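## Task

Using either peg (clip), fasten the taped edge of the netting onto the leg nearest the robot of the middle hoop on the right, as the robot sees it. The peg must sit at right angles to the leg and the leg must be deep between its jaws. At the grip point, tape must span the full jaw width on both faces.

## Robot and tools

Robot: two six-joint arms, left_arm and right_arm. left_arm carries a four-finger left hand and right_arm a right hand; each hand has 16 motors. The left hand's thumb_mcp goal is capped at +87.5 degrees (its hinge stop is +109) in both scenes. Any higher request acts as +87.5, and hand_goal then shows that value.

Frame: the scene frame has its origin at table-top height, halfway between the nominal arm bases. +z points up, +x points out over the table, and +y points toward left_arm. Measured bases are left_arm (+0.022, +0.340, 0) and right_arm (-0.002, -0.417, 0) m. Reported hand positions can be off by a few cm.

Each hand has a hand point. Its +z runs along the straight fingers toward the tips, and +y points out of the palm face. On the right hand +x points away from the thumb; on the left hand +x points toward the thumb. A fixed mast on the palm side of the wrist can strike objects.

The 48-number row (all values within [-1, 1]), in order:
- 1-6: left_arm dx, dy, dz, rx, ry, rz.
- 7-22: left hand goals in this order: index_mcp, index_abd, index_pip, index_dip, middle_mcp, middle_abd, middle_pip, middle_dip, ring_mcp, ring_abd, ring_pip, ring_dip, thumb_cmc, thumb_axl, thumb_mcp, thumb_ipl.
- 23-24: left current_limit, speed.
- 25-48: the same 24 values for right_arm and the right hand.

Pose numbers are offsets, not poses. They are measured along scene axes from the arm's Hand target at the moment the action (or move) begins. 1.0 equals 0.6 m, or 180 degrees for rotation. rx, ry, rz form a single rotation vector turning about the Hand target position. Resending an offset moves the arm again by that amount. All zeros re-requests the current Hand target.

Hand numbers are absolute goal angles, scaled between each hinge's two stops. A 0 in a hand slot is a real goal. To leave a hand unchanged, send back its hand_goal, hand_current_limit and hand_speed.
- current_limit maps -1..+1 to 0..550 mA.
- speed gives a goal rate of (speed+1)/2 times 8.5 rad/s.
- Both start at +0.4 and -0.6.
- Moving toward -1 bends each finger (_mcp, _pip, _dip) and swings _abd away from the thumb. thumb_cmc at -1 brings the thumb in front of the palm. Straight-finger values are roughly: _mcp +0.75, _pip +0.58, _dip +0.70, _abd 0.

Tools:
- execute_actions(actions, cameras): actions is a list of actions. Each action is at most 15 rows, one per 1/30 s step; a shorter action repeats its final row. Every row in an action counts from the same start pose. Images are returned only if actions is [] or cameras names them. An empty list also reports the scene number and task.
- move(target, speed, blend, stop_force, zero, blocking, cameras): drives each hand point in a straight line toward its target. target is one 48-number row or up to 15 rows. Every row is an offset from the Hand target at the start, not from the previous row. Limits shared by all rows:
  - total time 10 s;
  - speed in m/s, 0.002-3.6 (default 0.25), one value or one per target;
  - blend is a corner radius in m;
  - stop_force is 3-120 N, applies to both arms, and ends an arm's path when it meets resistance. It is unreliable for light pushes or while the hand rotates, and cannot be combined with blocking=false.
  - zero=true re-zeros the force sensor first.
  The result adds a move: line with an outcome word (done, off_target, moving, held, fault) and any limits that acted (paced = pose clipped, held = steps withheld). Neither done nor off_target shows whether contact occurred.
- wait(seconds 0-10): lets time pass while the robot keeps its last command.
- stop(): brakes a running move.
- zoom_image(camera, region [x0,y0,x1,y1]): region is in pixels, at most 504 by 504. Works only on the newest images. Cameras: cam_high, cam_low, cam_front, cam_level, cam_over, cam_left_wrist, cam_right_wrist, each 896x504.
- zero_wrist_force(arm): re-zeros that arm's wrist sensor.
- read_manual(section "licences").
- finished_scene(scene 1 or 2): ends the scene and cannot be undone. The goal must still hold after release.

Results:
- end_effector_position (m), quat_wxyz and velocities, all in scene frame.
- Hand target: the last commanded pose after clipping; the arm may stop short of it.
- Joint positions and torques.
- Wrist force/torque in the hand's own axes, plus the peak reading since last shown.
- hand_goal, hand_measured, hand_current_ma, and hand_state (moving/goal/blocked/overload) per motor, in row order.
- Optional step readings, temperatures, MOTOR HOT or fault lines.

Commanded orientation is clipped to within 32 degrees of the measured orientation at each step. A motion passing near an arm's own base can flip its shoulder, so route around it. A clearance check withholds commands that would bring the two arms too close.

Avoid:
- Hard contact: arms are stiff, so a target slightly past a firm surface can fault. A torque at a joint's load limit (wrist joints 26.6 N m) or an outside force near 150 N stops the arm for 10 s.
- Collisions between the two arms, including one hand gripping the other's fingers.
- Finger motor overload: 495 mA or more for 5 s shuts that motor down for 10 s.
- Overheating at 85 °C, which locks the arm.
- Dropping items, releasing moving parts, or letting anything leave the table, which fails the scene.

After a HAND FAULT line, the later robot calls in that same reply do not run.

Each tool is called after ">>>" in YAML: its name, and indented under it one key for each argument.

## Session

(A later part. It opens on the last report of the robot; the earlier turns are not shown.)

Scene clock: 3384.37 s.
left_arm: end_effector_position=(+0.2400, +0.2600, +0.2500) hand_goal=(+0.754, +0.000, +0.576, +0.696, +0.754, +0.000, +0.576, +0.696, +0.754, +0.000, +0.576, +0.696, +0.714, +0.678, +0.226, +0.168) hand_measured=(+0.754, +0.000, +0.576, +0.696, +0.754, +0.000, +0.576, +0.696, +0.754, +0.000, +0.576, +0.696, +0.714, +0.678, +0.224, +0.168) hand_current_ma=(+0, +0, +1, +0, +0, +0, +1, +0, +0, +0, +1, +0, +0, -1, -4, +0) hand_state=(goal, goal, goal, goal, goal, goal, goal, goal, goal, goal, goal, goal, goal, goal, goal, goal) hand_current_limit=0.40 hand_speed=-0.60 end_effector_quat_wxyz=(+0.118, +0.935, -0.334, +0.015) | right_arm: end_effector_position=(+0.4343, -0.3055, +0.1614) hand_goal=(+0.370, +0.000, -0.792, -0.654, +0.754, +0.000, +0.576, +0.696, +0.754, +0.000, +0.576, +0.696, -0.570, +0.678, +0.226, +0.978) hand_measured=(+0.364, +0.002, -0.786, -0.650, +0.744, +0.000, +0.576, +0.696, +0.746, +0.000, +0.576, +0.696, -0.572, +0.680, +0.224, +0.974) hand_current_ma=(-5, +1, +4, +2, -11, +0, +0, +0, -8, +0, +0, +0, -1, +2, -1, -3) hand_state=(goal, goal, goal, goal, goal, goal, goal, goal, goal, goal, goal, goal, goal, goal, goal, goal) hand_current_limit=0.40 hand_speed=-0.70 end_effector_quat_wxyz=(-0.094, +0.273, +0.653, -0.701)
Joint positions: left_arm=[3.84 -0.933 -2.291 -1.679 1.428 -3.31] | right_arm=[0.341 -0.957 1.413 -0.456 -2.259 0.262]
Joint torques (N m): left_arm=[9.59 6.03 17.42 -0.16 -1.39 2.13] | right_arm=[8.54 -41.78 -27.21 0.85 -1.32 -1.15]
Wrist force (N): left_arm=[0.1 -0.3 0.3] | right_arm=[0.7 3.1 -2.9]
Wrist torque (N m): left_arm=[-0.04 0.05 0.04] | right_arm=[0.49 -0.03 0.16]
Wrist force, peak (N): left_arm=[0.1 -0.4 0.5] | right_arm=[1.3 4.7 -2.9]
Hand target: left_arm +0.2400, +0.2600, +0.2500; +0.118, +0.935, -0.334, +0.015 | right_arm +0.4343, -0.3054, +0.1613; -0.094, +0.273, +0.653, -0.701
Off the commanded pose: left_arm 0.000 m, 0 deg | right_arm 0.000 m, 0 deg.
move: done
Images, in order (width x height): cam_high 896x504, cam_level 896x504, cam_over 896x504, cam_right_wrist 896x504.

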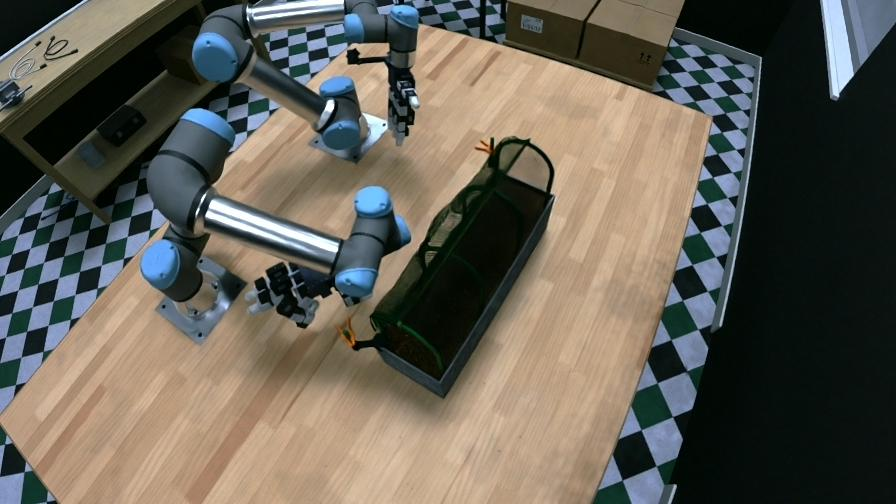

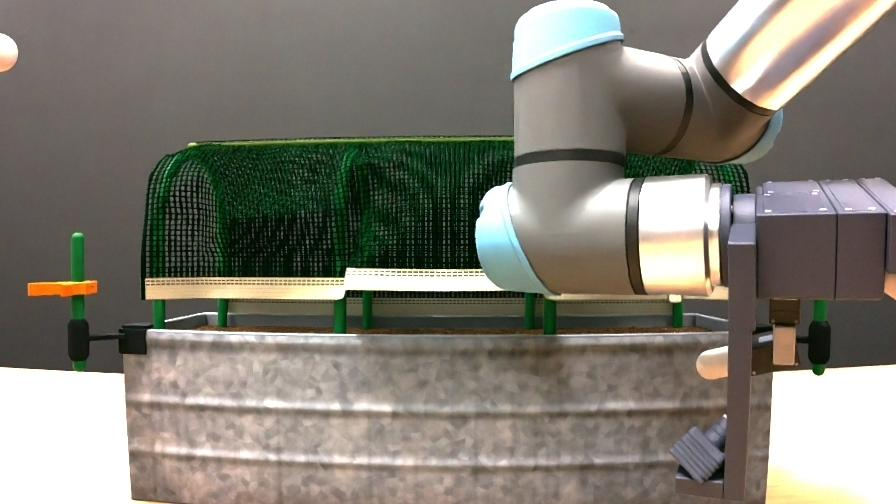

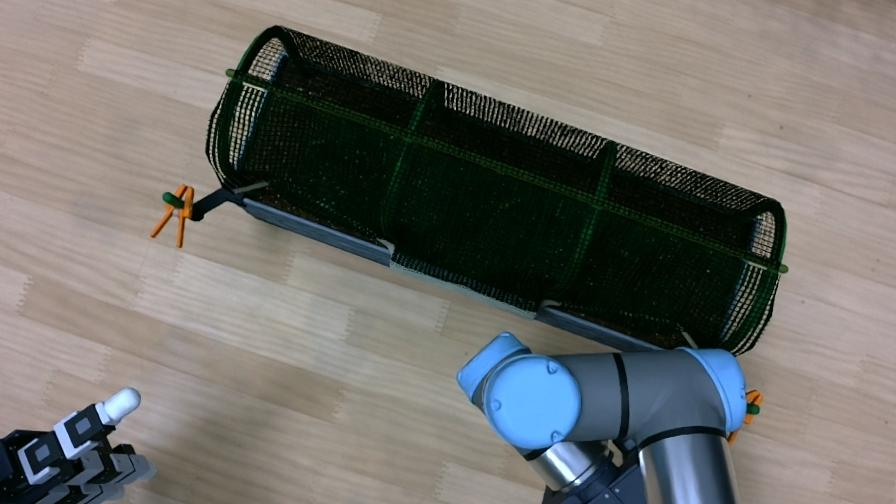

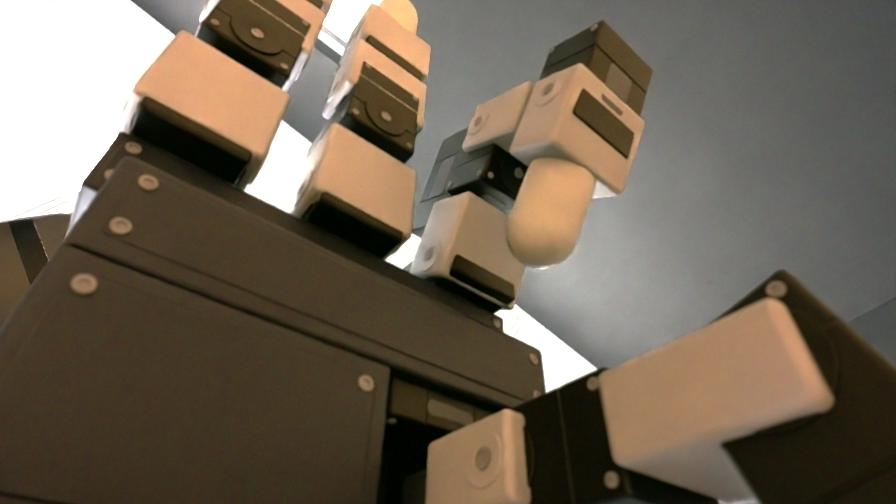

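>>> move:
  target:
    - [0,0,0,0,0,0,0.754,0,0.576,0.696,0.754,0,0.576,0.696,0.754,0,0.576,0.696,0.714,0.678,0.226,0.168,0.4,-0.6, -0.09,0.01,0.32,0,0,0,0.37,0,-0.793,-0.655,0.754,0,0.576,0.696,0.754,0,0.576,0.696,-0.571,0.677,0.225,0.978,0.4,-0.7]
    - [0,0,0,0,0,0,0.754,0,0.576,0.696,0.754,0,0.576,0.696,0.754,0,0.576,0.696,0.714,0.678,0.226,0.168,0.4,-0.6, -0.024,0.01,0.43,0.5065,-0.0666,0.1955,0.753,0,0.577,0.696,0.754,0,0.576,0.696,0.754,0,0.576,0.696,0.714,0.677,0.225,0.168,0.4,-0.7]
  speed: [0.15,0.25]
  blend: [0.03,0]

>>> move:
  target: [0,0,0,0,0,0,0.754,0,0.576,0.696,0.754,0,0.576,0.696,0.754,0,0.576,0.696,0.714,0.678,0.226,0.168,0.4,-0.6, 0.1667,0,0.0,0.0604,-0.1046,-0.6602,1,0.8,1,1,1,-0.75,1,1,1,-1,1,1,0.714,0.677,0.225,0.168,0.4,-0.7]
  speed: 0.25
  cameras: ["all"]

Scene clock: 3625.80 s.
left_arm: end_effector_position=(+0.2400, +0.2600, +0.2500) hand_goal=(+0.754, +0.000, +0.576, +0.696, +0.754, +0.000, +0.576, +0.696, +0.754, +0.000, +0.576, +0.696, +0.714, +0.678, +0.226, +0.168) hand_measured=(+0.754, +0.000, +0.576, +0.696, +0.754, +0.000, +0.576, +0.696, +0.754, +0.000, +0.576, +0.696, +0.714, +0.678, +0.224, +0.168) hand_current_ma=(+0, +0, +1, +0, +0, +0, +1, +0, +0, +0, +1, +0, +0, -1, -4, +0) hand_state=(goal, goal, goal, goal, goal, goal, goal, goal, goal, goal, goal, goal, goal, goal, goal, goal) hand_current_limit=0.40 hand_speed=-0.60 end_effector_quat_wxyz=(+0.118, +0.935, -0.334, +0.015) | right_arm: end_effector_position=(+0.4199, -0.2994, +0.4193) hand_goal=(+0.754, +0.000, +0.578, +0.696, +0.754, +0.000, +0.576, +0.696, +0.754, +0.000, +0.576, +0.696, +0.714, +0.678, +0.226, +0.168) hand_measured=(+0.752, +0.002, +0.574, +0.694, +0.748, +0.000, +0.576, +0.696, +0.750, +0.000, +0.576, +0.696, +0.712, +0.680, +0.224, +0.168) hand_current_ma=(-1, +1, -2, -1, -5, +0, +0, +0, -4, +0, +0, +0, -1, +2, -2, +0) hand_state=(goal, goal, goal, goal, goal, goal, goal, goal, goal, goal, goal, goal, goal, goal, goal, goal) hand_current_limit=0.40 hand_speed=-0.70 end_effector_quat_wxyz=(-0.003, +0.000, +1.000, +0.000)
Joint positions: left_arm=[3.84 -0.933 -2.291 -1.679 1.428 -3.31] | right_arm=[-0.27 -1.822 1.629 -1.372 -1.572 -1.828]
Joint torques (N m): left_arm=[9.15 5.79 16.86 -0.02 -1.47 2.1] | right_arm=[-9.5 -4.98 -35 -3.51 1.83 -1.24]
Wrist force (N): left_arm=[0.2 -0.2 0.2] | right_arm=[0.9 0.0 -0.2]
Wrist torque (N m): left_arm=[-0.02 0.04 0.05] | right_arm=[-0.02 -0.07 -0.10]
Wrist force, peak (N): left_arm=[-0.2 -0.5 0.4] | right_arm=[0.6 4.9 -2.8]
Hand target: left_arm +0.2400, +0.2600, +0.2500; +0.118, +0.935, -0.334, +0.015 | right_arm +0.4199, -0.2994, +0.4193; -0.003, +0.000, +1.000, +0.000
Off the commanded pose: left_arm 0.000 m, 0 deg | right_arm 0.000 m, 0 deg.
move: done

Scene clock: 3630.53 s.
left_arm: end_effector_position=(+0.2400, +0.2600, +0.2500) hand_goal=(+0.754, +0.000, +0.576, +0.696, +0.754, +0.000, +0.576, +0.696, +0.754, +0.000, +0.576, +0.696, +0.714, +0.678, +0.226, +0.168) hand_measured=(+0.754, +0.000, +0.576, +0.696, +0.754, +0.000, +0.576, +0.696, +0.754, +0.000, +0.576, +0.696, +0.714, +0.678, +0.224, +0.168) hand_current_ma=(+0, +0, +1, +0, +0, +0, +1, +0, +0, +0, +1, +0, +0, -1, -4, +0) hand_state=(goal, goal, goal, goal, goal, goal, goal, goal, goal, goal, goal, goal, goal, goal, goal, goal) hand_current_limit=0.40 hand_speed=-0.60 end_effector_quat_wxyz=(+0.118, +0.935, -0.334, +0.015) | right_arm: end_effector_position=(+0.5199, -0.2994, +0.4194) hand_goal=(+1.000, +0.800, +1.000, +1.000, +1.000, -0.750, +1.000, +1.000, +1.000, -1.000, +1.000, +1.000, +0.714, +0.678, +0.226, +0.168) hand_measured=(+0.992, +0.792, +0.994, +0.996, +0.988, -0.588, +0.998, +0.996, +0.996, -0.990, +0.996, +0.996, +0.714, +0.680, +0.224, +0.168) hand_current_ma=(-7, -6, -4, -2, -15, +385, +0, -2, -3, +8, -3, -2, +0, +2, -2, +0) hand_state=(goal, goal, goal, goal, goal, blocked, goal, goal, goal, goal, goal, goal, goal, goal, goal, goal) hand_current_limit=0.40 hand_speed=-0.70 end_effector_quat_wxyz=(+0.134, +0.855, +0.494, +0.081)
Joint positions: left_arm=[3.84 -0.933 -2.291 -1.679 1.428 -3.31] | right_arm=[0.175 -1.701 1.692 -1.806 -1.77 0.686]
Joint torques (N m): left_arm=[9.4 5.6 17.51 0.05 -1.41 2.08] | right_arm=[-7.82 -23.61 -17.34 -1.45 0.92 1.23]
Wrist force (N): left_arm=[0.0 -0.3 0.1] | right_arm=[0.4 -0.3 -0.2]
Wrist torque (N m): left_arm=[-0.02 0.07 0.03] | right_arm=[-0.10 -0.02 0.03]
Wrist force, peak (N): left_arm=[0.1 -0.4 0.5] | right_arm=[0.9 0.7 -0.7]
Hand target: left_arm +0.2400, +0.2600, +0.2500; +0.118, +0.935, -0.334, +0.015 | right_arm +0.5199, -0.2994, +0.4193; +0.134, +0.855, +0.494, +0.081
Off the commanded pose: left_arm 0.000 m, 0 deg | right_arm 0.000 m, 0 deg.
move: done

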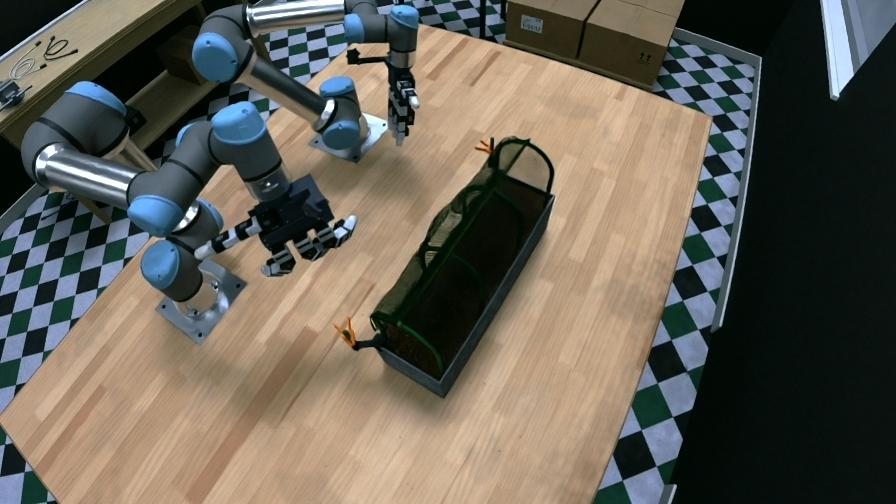

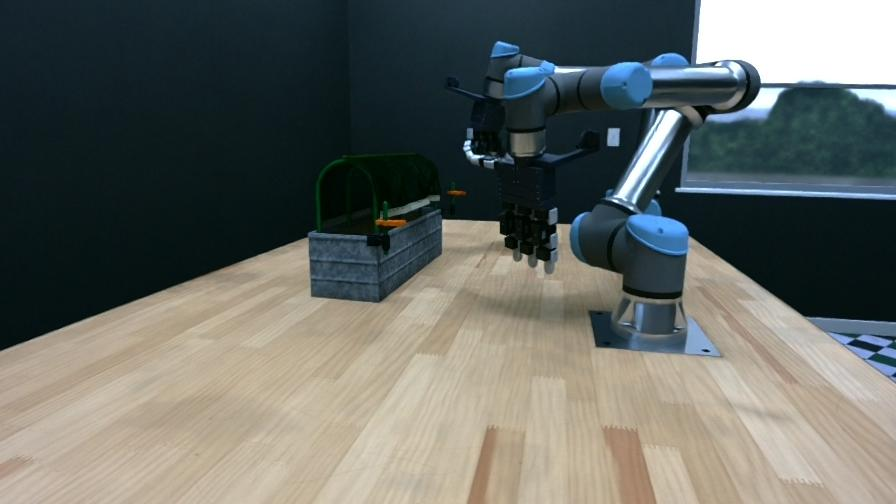

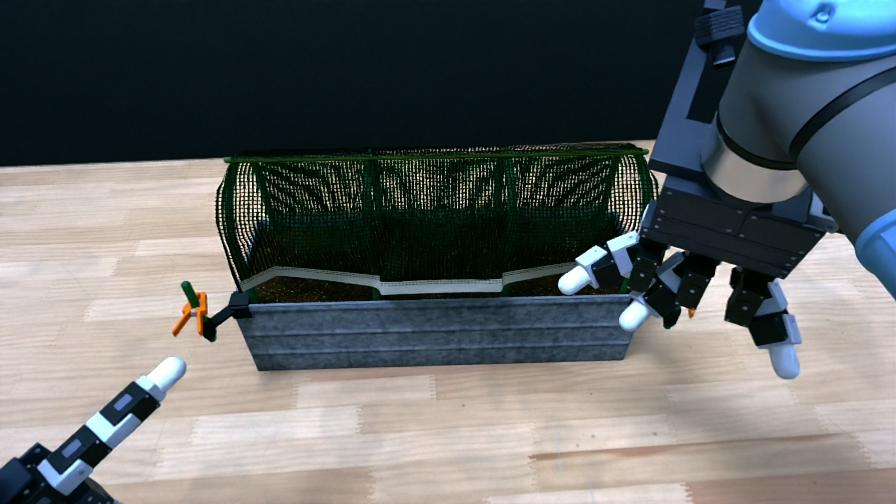

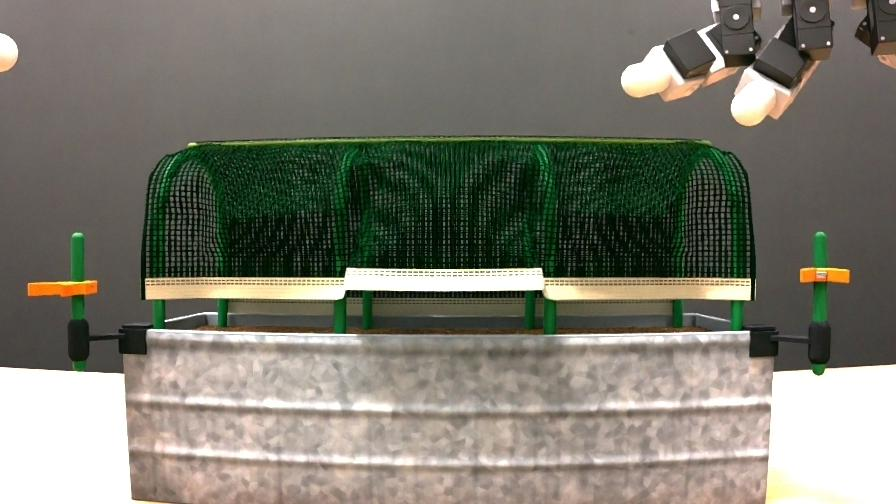

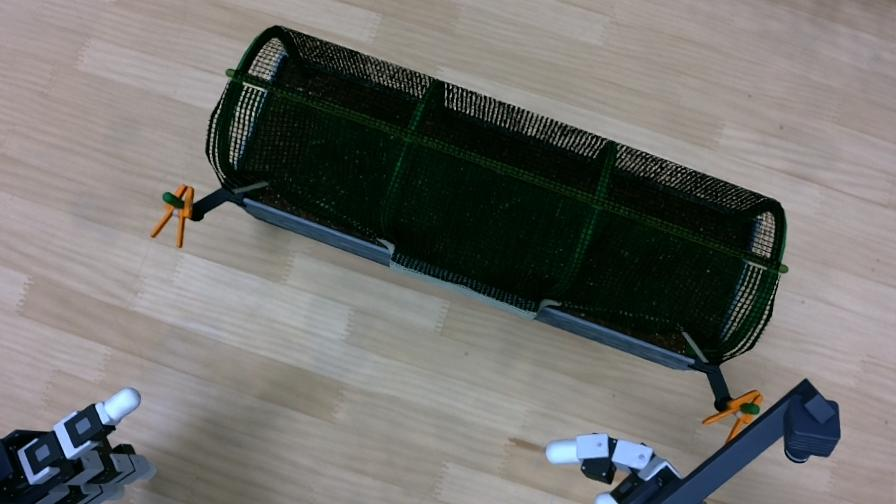

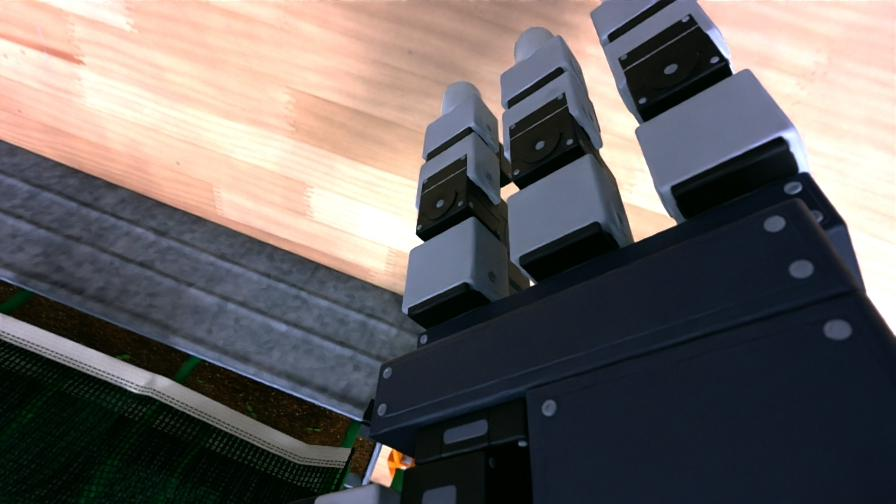

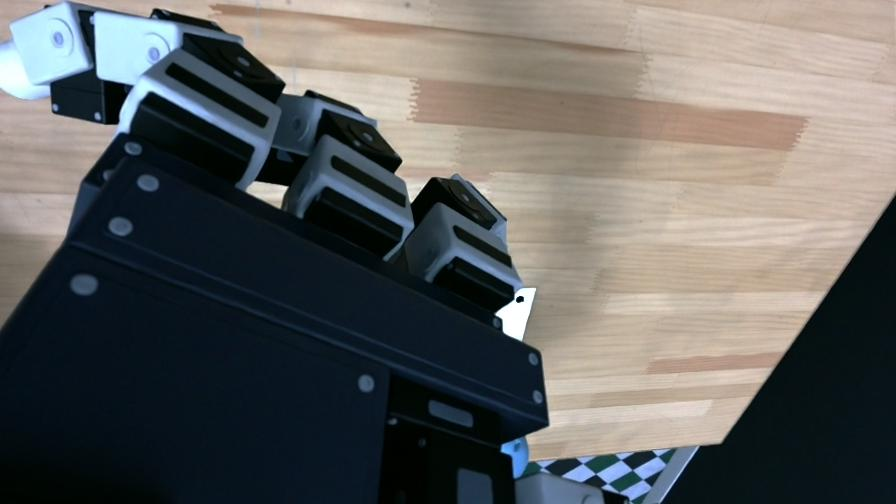

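>>> move:
  target: [0,0,0,0,0,0,0.754,0,0.576,0.696,0.754,0,0.576,0.696,0.754,0,0.576,0.696,0.714,0.678,0.226,0.168,0.4,-0.6, 0.1432,-0.0645,-0.124,0,0,0,1,0.8,1,1,1,-0.58,1,1,1,-1,1,1,0.714,0.677,0.225,0.168,0.4,-0.7]
  speed: 0.15
  cameras: ["cam_high","cam_front","cam_level","cam_over","cam_right_wrist"]

>>> zoom_image:
  camera: "cam_front"
  region: [600, 180, 800, 350]

>>> zoom_image:
  camera: "cam_right_wrist"
  region: [200, 40, 560, 280]

>>> zoom_image:
  camera: "cam_level"
  region: [720, 130, 896, 340]

Scene clock: 3651.03 s.
left_arm: end_effector_position=(+0.2400, +0.2600, +0.2500) hand_goal=(+0.754, +0.000, +0.576, +0.696, +0.754, +0.000, +0.576, +0.696, +0.754, +0.000, +0.576, +0.696, +0.714, +0.678, +0.226, +0.168) hand_measured=(+0.754, +0.000, +0.576, +0.696, +0.754, +0.000, +0.576, +0.696, +0.754, +0.000, +0.576, +0.696, +0.714, +0.678, +0.224, +0.168) hand_current_ma=(+0, +0, +1, +0, +0, +0, +1, +0, +0, +0, +1, +0, +0, -1, -4, +0) hand_state=(goal, goal, goal, goal, goal, goal, goal, goal, goal, goal, goal, goal, goal, goal, goal, goal) hand_current_limit=0.40 hand_speed=-0.60 end_effector_quat_wxyz=(+0.118, +0.935, -0.334, +0.015) | right_arm: end_effector_position=(+0.6058, -0.3382, +0.3450) hand_goal=(+1.000, +0.800, +1.000, +1.000, +1.000, -0.580, +1.000, +1.000, +1.000, -1.000, +1.000, +1.000, +0.714, +0.678, +0.226, +0.168) hand_measured=(+0.994, +0.792, +0.994, +0.996, +0.990, -0.566, +1.000, +0.996, +0.998, -0.990, +0.996, +0.996, +0.714, +0.680, +0.224, +0.168) hand_current_ma=(-4, -6, -4, -2, -11, +13, +0, -2, -2, +8, -3, -2, +0, +2, -2, +0) hand_state=(goal, goal, goal, goal, goal, goal, goal, goal, goal, goal, goal, goal, goal, goal, goal, goal) hand_current_limit=0.40 hand_speed=-0.70 end_effector_quat_wxyz=(+0.134, +0.855, +0.494, +0.080)
Joint positions: left_arm=[3.84 -0.933 -2.291 -1.679 1.428 -3.31] | right_arm=[0.068 -1.528 1.723 -2.03 -1.743 0.581]
Joint torques (N m): left_arm=[9.09 6.09 17.68 0.01 -1.38 2.09] | right_arm=[6.34 -23.12 -32.2 -2.91 -1.64 1.16]
Wrist force (N): left_arm=[-0.1 -0.3 0.4] | right_arm=[0.1 -0.1 0.0]
Wrist torque (N m): left_arm=[-0.04 0.09 0.03] | right_arm=[-0.09 0.01 -0.04]
Wrist force, peak (N): left_arm=[0.1 -0.5 0.6] | right_arm=[0.2 -1.4 -1.6]
Hand target: left_arm +0.2400, +0.2600, +0.2500; +0.118, +0.935, -0.334, +0.015 | right_arm +0.6058, -0.3381, +0.3449; +0.134, +0.855, +0.494, +0.081
Off the commanded pose: left_arm 0.000 m, 0 deg | right_arm 0.000 m, 0 deg.
move: done
Images, in order (width x height): cam_high 896x504, cam_front 896x504, cam_level 896x504, cam_over 896x504, cam_right_wrist 896x504.

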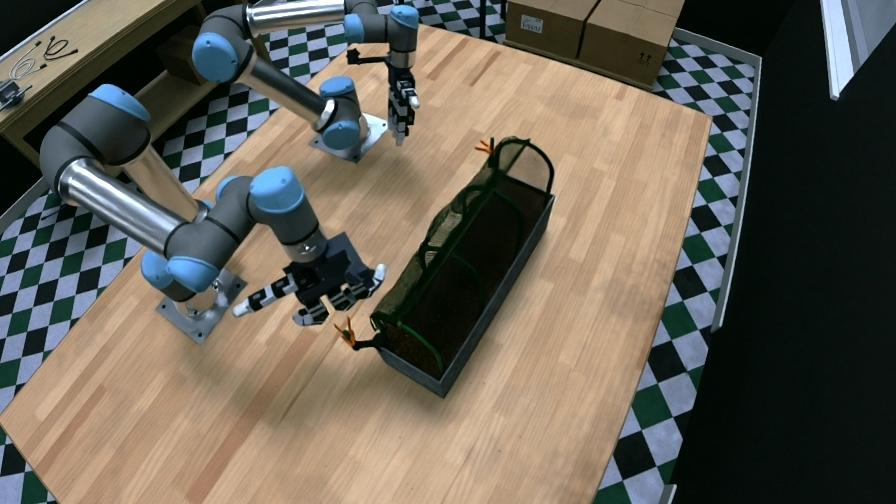

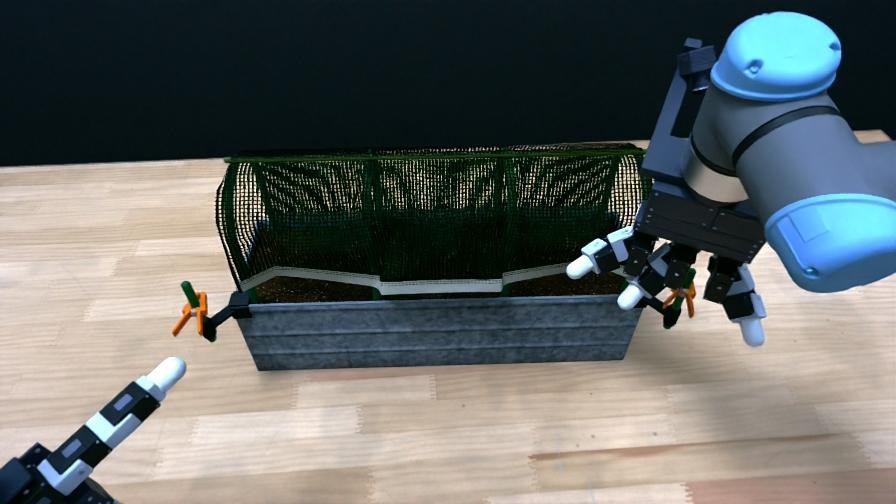

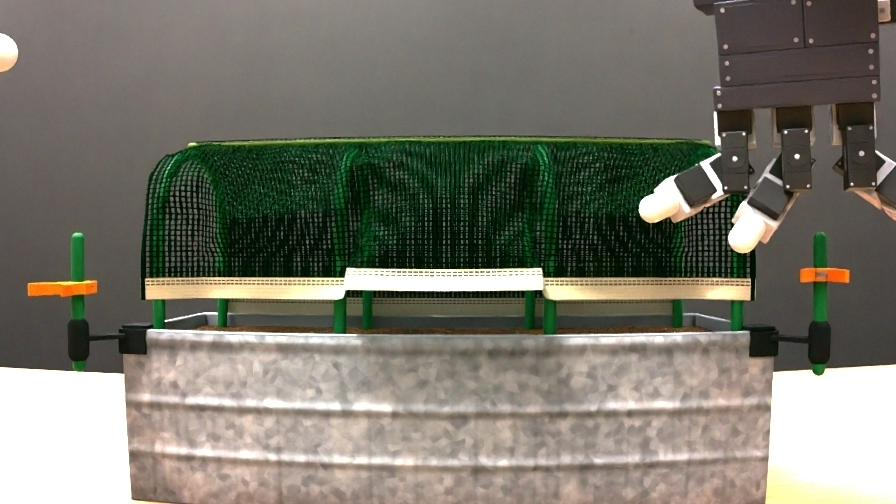

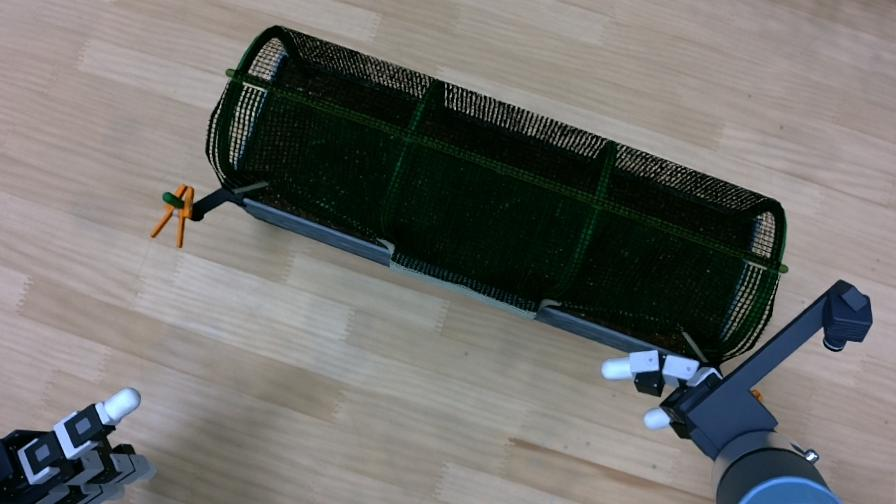

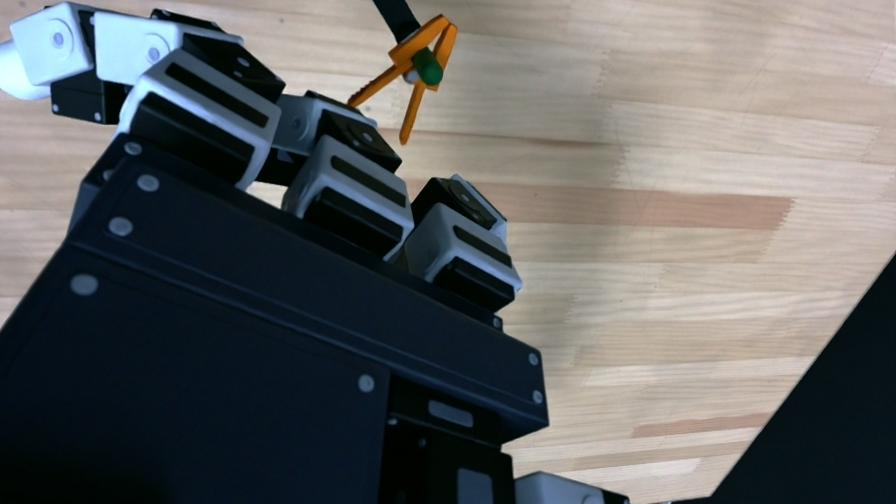

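Scaled by 2.520.

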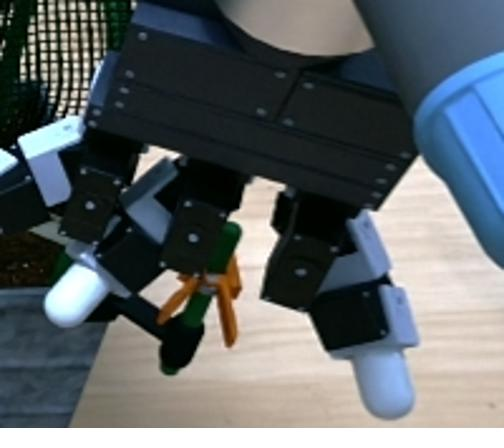

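Scaled by 1.400.

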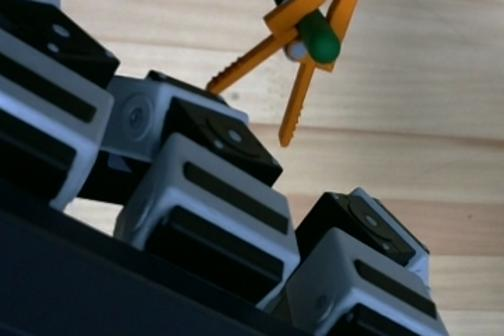

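Scaled by 2.400.

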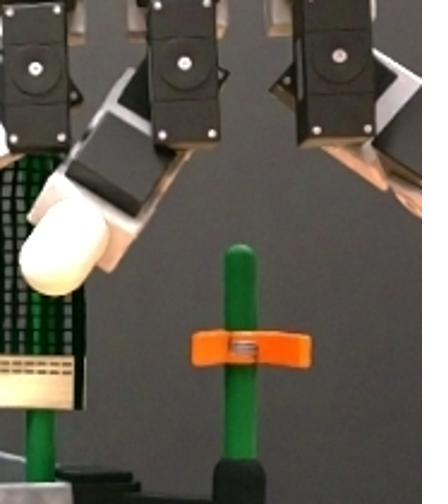

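>>> move:
  target: [0,0,0,0,0,0,0.754,0,0.576,0.696,0.754,0,0.576,0.696,0.754,0,0.576,0.696,0.714,0.678,0.226,0.168,0.4,-0.6, -0.005,-0.0087,-0.0993,0,0,0,1,0.8,1,1,1,-0.58,1,1,1,-1,1,1,0.714,0.677,0.225,0.168,0.4,-0.7]
  speed: 0.05
  stop_force: 8
  cameras: ["cam_high","cam_front","cam_level","cam_over","cam_right_wrist"]

>>> zoom_image:
  camera: "cam_front"
  region: [600, 180, 800, 350]

>>> zoom_image:
  camera: "cam_right_wrist"
  region: [260, 40, 560, 260]

>>> zoom_image:
  camera: "cam_level"
  region: [720, 180, 896, 350]

Scene clock: 3728.53 s.
left_arm: end_effector_position=(+0.2400, +0.2600, +0.2500) hand_goal=(+0.754, +0.000, +0.576, +0.696, +0.754, +0.000, +0.576, +0.696, +0.754, +0.000, +0.576, +0.696, +0.714, +0.678, +0.226, +0.168) hand_measured=(+0.754, +0.000, +0.576, +0.696, +0.754, +0.000, +0.576, +0.696, +0.754, +0.000, +0.576, +0.696, +0.714, +0.678, +0.224, +0.168) hand_current_ma=(+0, +0, +1, +0, +0, +0, +1, +0, +0, +0, +1, +0, +0, -1, -4, +0) hand_state=(goal, goal, goal, goal, goal, goal, goal, goal, goal, goal, goal, goal, goal, goal, goal, goal) hand_current_limit=0.40 hand_speed=-0.60 end_effector_quat_wxyz=(+0.118, +0.935, -0.334, +0.015) | right_arm: end_effector_position=(+0.6028, -0.3434, +0.2853) hand_goal=(+1.000, +0.800, +1.000, +1.000, +1.000, -0.580, +1.000, +1.000, +1.000, -1.000, +1.000, +1.000, +0.714, +0.678, +0.226, +0.168) hand_measured=(+0.994, +0.792, +0.994, +0.996, +0.992, -0.568, +1.000, +0.996, +0.998, -0.990, +0.996, +0.996, +0.714, +0.680, +0.224, +0.168) hand_current_ma=(-4, -6, -4, -2, -9, +11, +0, -2, -1, +8, -3, -2, +0, +2, -2, +0) hand_state=(goal, goal, goal, goal, goal, goal, goal, goal, goal, goal, goal, goal, goal, goal, goal, goal) hand_current_limit=0.40 hand_speed=-0.70 end_effector_quat_wxyz=(+0.134, +0.855, +0.494, +0.080)
Joint positions: left_arm=[3.84 -0.933 -2.291 -1.679 1.428 -3.31] | right_arm=[0.058 -1.5 1.851 -2.188 -1.74 0.571]
Joint torques (N m): left_arm=[9.52 5.91 17.45 -0.01 -1.4 2.02] | right_arm=[8.82 -35.43 -33.6 -3.32 -1.41 1.29]
Wrist force (N): left_arm=[0.1 -0.3 0.2] | right_arm=[1.4 -0.1 -1.1]
Wrist torque (N m): left_arm=[-0.02 0.05 0.04] | right_arm=[-0.01 0.06 0.14]
Wrist force, peak (N): left_arm=[-0.1 -0.4 0.6] | right_arm=[1.7 -0.1 -1.3]
Hand target: left_arm +0.2400, +0.2600, +0.2500; +0.118, +0.935, -0.334, +0.015 | right_arm +0.6028, -0.3434, +0.2853; +0.134, +0.855, +0.494, +0.081
Off the commanded pose: left_arm 0.000 m, 0 deg | right_arm 0.000 m, 0 deg.
move: done
Images, in order (width x height): cam_high 896x504, cam_front 896x504, cam_level 896x504, cam_over 896x504, cam_right_wrist 896x504.

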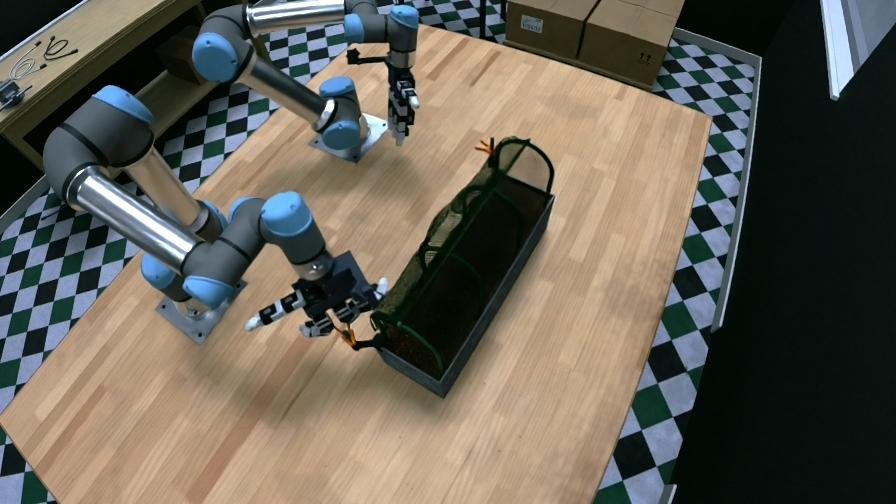

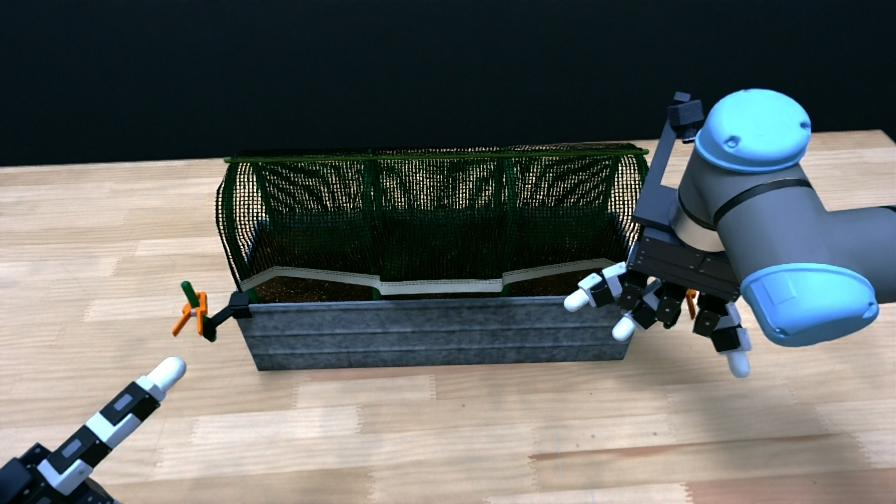

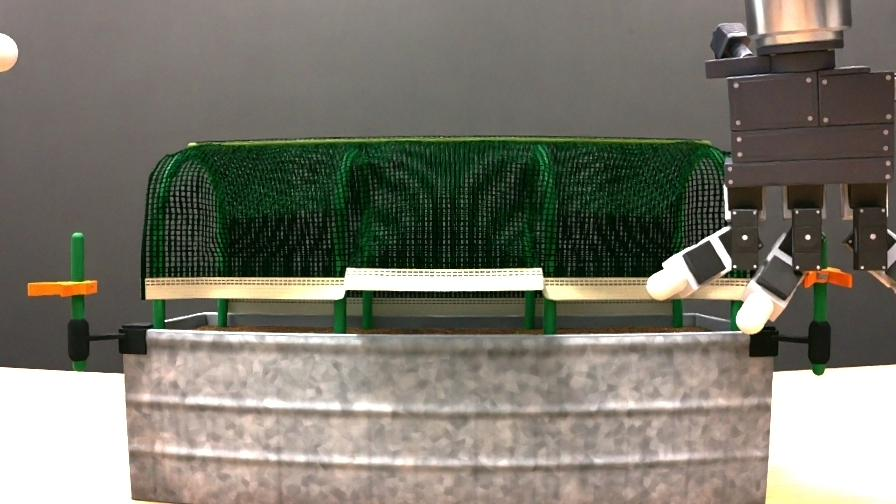

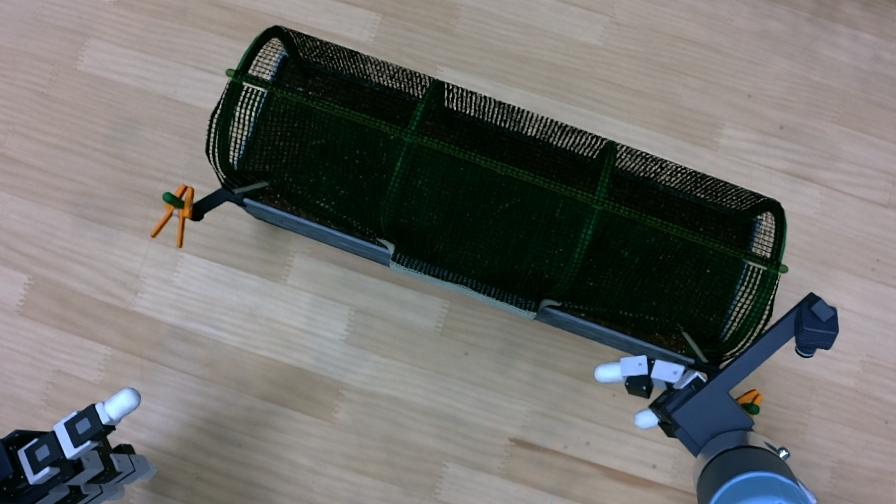

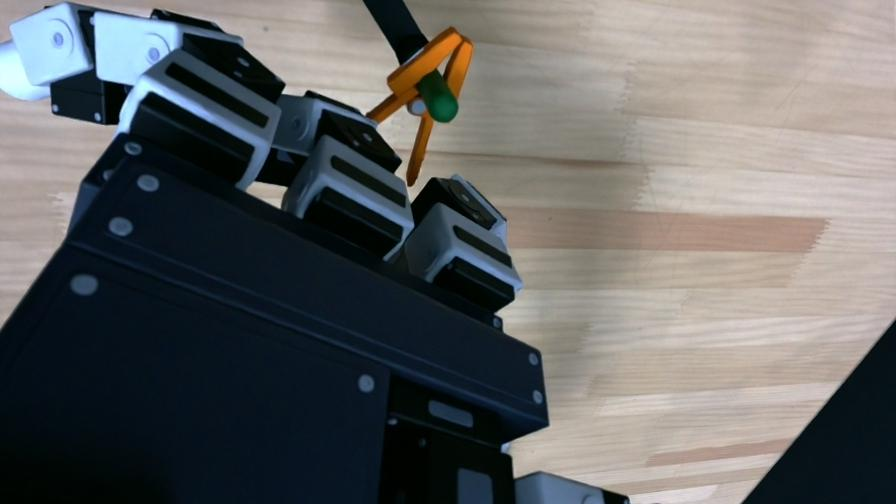

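Scaled by 2.520.

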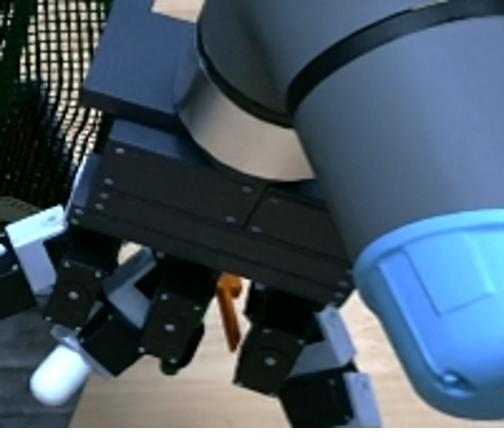

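Scaled by 1.680.

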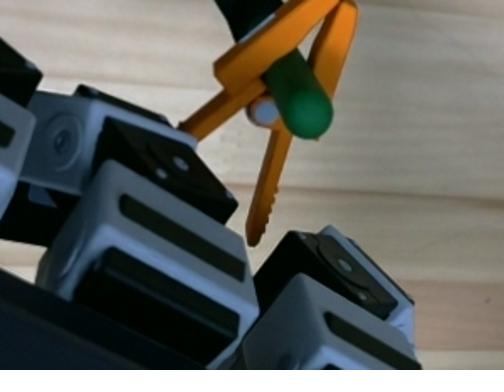

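Scaled by 2.864.

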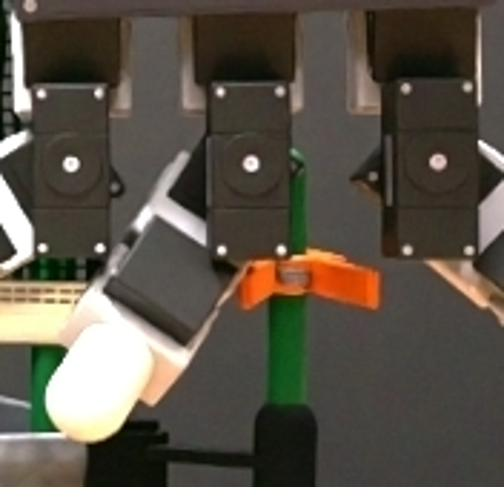

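>>> move:
  target: [0,0,0,0,0,0,0.754,0,0.576,0.696,0.754,0,0.576,0.696,0.754,0,0.576,0.696,0.714,0.678,0.226,0.168,0.4,-0.6, 0,0,0,0,0,0,1,0.25,1,1,1,-0.3,1,1,1,-1,1,1,0.714,0.677,0.225,0.168,0.6,-0.85]
  speed: 0.05
  cameras: ["cam_level","cam_right_wrist"]

>>> zoom_image:
  camera: "cam_right_wrist"
  region: [260, 0, 560, 260]

>>> zoom_image:
  camera: "cam_level"
  region: [720, 180, 896, 350]

Scene clock: 3764.33 s.
left_arm: end_effector_position=(+0.2400, +0.2600, +0.2500) hand_goal=(+0.754, +0.000, +0.576, +0.696, +0.754, +0.000, +0.576, +0.696, +0.754, +0.000, +0.576, +0.696, +0.714, +0.678, +0.226, +0.168) hand_measured=(+0.754, +0.000, +0.576, +0.696, +0.754, +0.000, +0.576, +0.696, +0.754, +0.000, +0.576, +0.696, +0.714, +0.678, +0.224, +0.168) hand_current_ma=(+0, +0, +1, +0, +0, +0, +1, +0, +0, +0, +1, +0, +0, -1, -4, +0) hand_state=(goal, goal, goal, goal, goal, goal, goal, goal, goal, goal, goal, goal, goal, goal, goal, goal) hand_current_limit=0.40 hand_speed=-0.60 end_effector_quat_wxyz=(+0.118, +0.935, -0.334, +0.015) | right_arm: end_effector_position=(+0.6028, -0.3434, +0.2854) hand_goal=(+1.000, +0.250, +1.000, +1.000, +1.000, -0.300, +1.000, +1.000, +1.000, -1.000, +1.000, +1.000, +0.714, +0.678, +0.226, +0.168) hand_measured=(+1.000, +0.328, +0.998, +0.996, +1.000, -0.324, +1.000, +0.996, +0.998, -0.990, +0.996, +0.996, +0.714, +0.680, +0.224, +0.168) hand_current_ma=(+0, +161, -1, -2, +0, -31, +0, -2, -1, +8, -3, -2, +0, +2, -2, +0) hand_state=(goal, blocked, goal, goal, goal, blocked, goal, goal, goal, goal, goal, goal, goal, goal, goal, goal) hand_current_limit=0.60 hand_speed=-0.85 end_effector_quat_wxyz=(+0.134, +0.855, +0.494, +0.080)
Joint positions: left_arm=[3.84 -0.933 -2.291 -1.679 1.428 -3.31] | right_arm=[0.058 -1.5 1.851 -2.188 -1.74 0.571]
Joint torques (N m): left_arm=[9.68 6.02 17.65 -0.09 -1.29 2.08] | right_arm=[6.85 -35.89 -32.69 -3.77 -1.21 1.43]
Wrist force (N): left_arm=[-0.1 -0.3 0.1] | right_arm=[-1.5 -1.6 -1.3]
Wrist torque (N m): left_arm=[-0.02 0.07 0.03] | right_arm=[0.08 -0.11 -0.11]
Wrist force, peak (N): left_arm=[-0.3 -0.5 0.3] | right_arm=[-1.3 -2.1 -1.2]
Hand target: left_arm +0.2400, +0.2600, +0.2500; +0.118, +0.935, -0.334, +0.015 | right_arm +0.6028, -0.3434, +0.2853; +0.134, +0.855, +0.494, +0.081
Off the commanded pose: left_arm 0.000 m, 0 deg | right_arm 0.000 m, 0 deg.
move: done
Images, in order (width x height): cam_level 896x504, cam_right_wrist 896x504.

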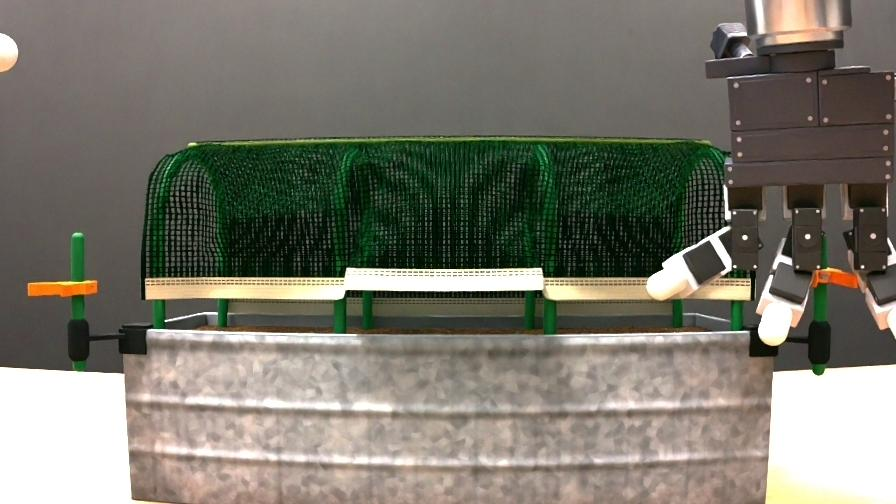

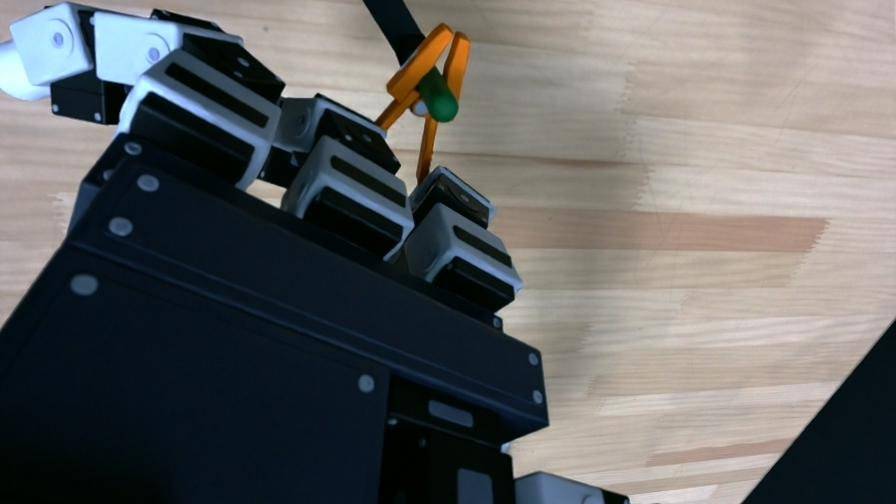

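Scaled by 1.680.

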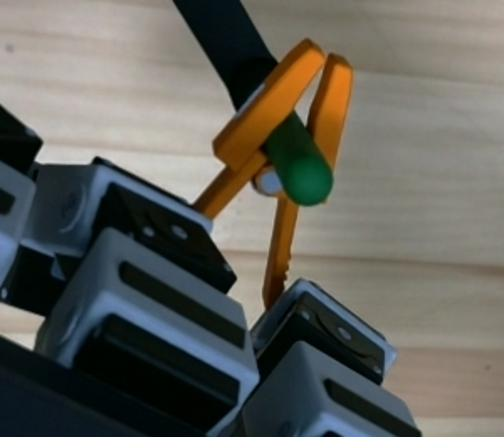

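Scaled by 2.864.

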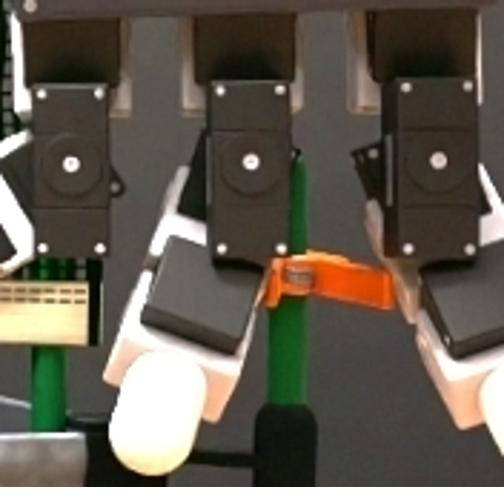

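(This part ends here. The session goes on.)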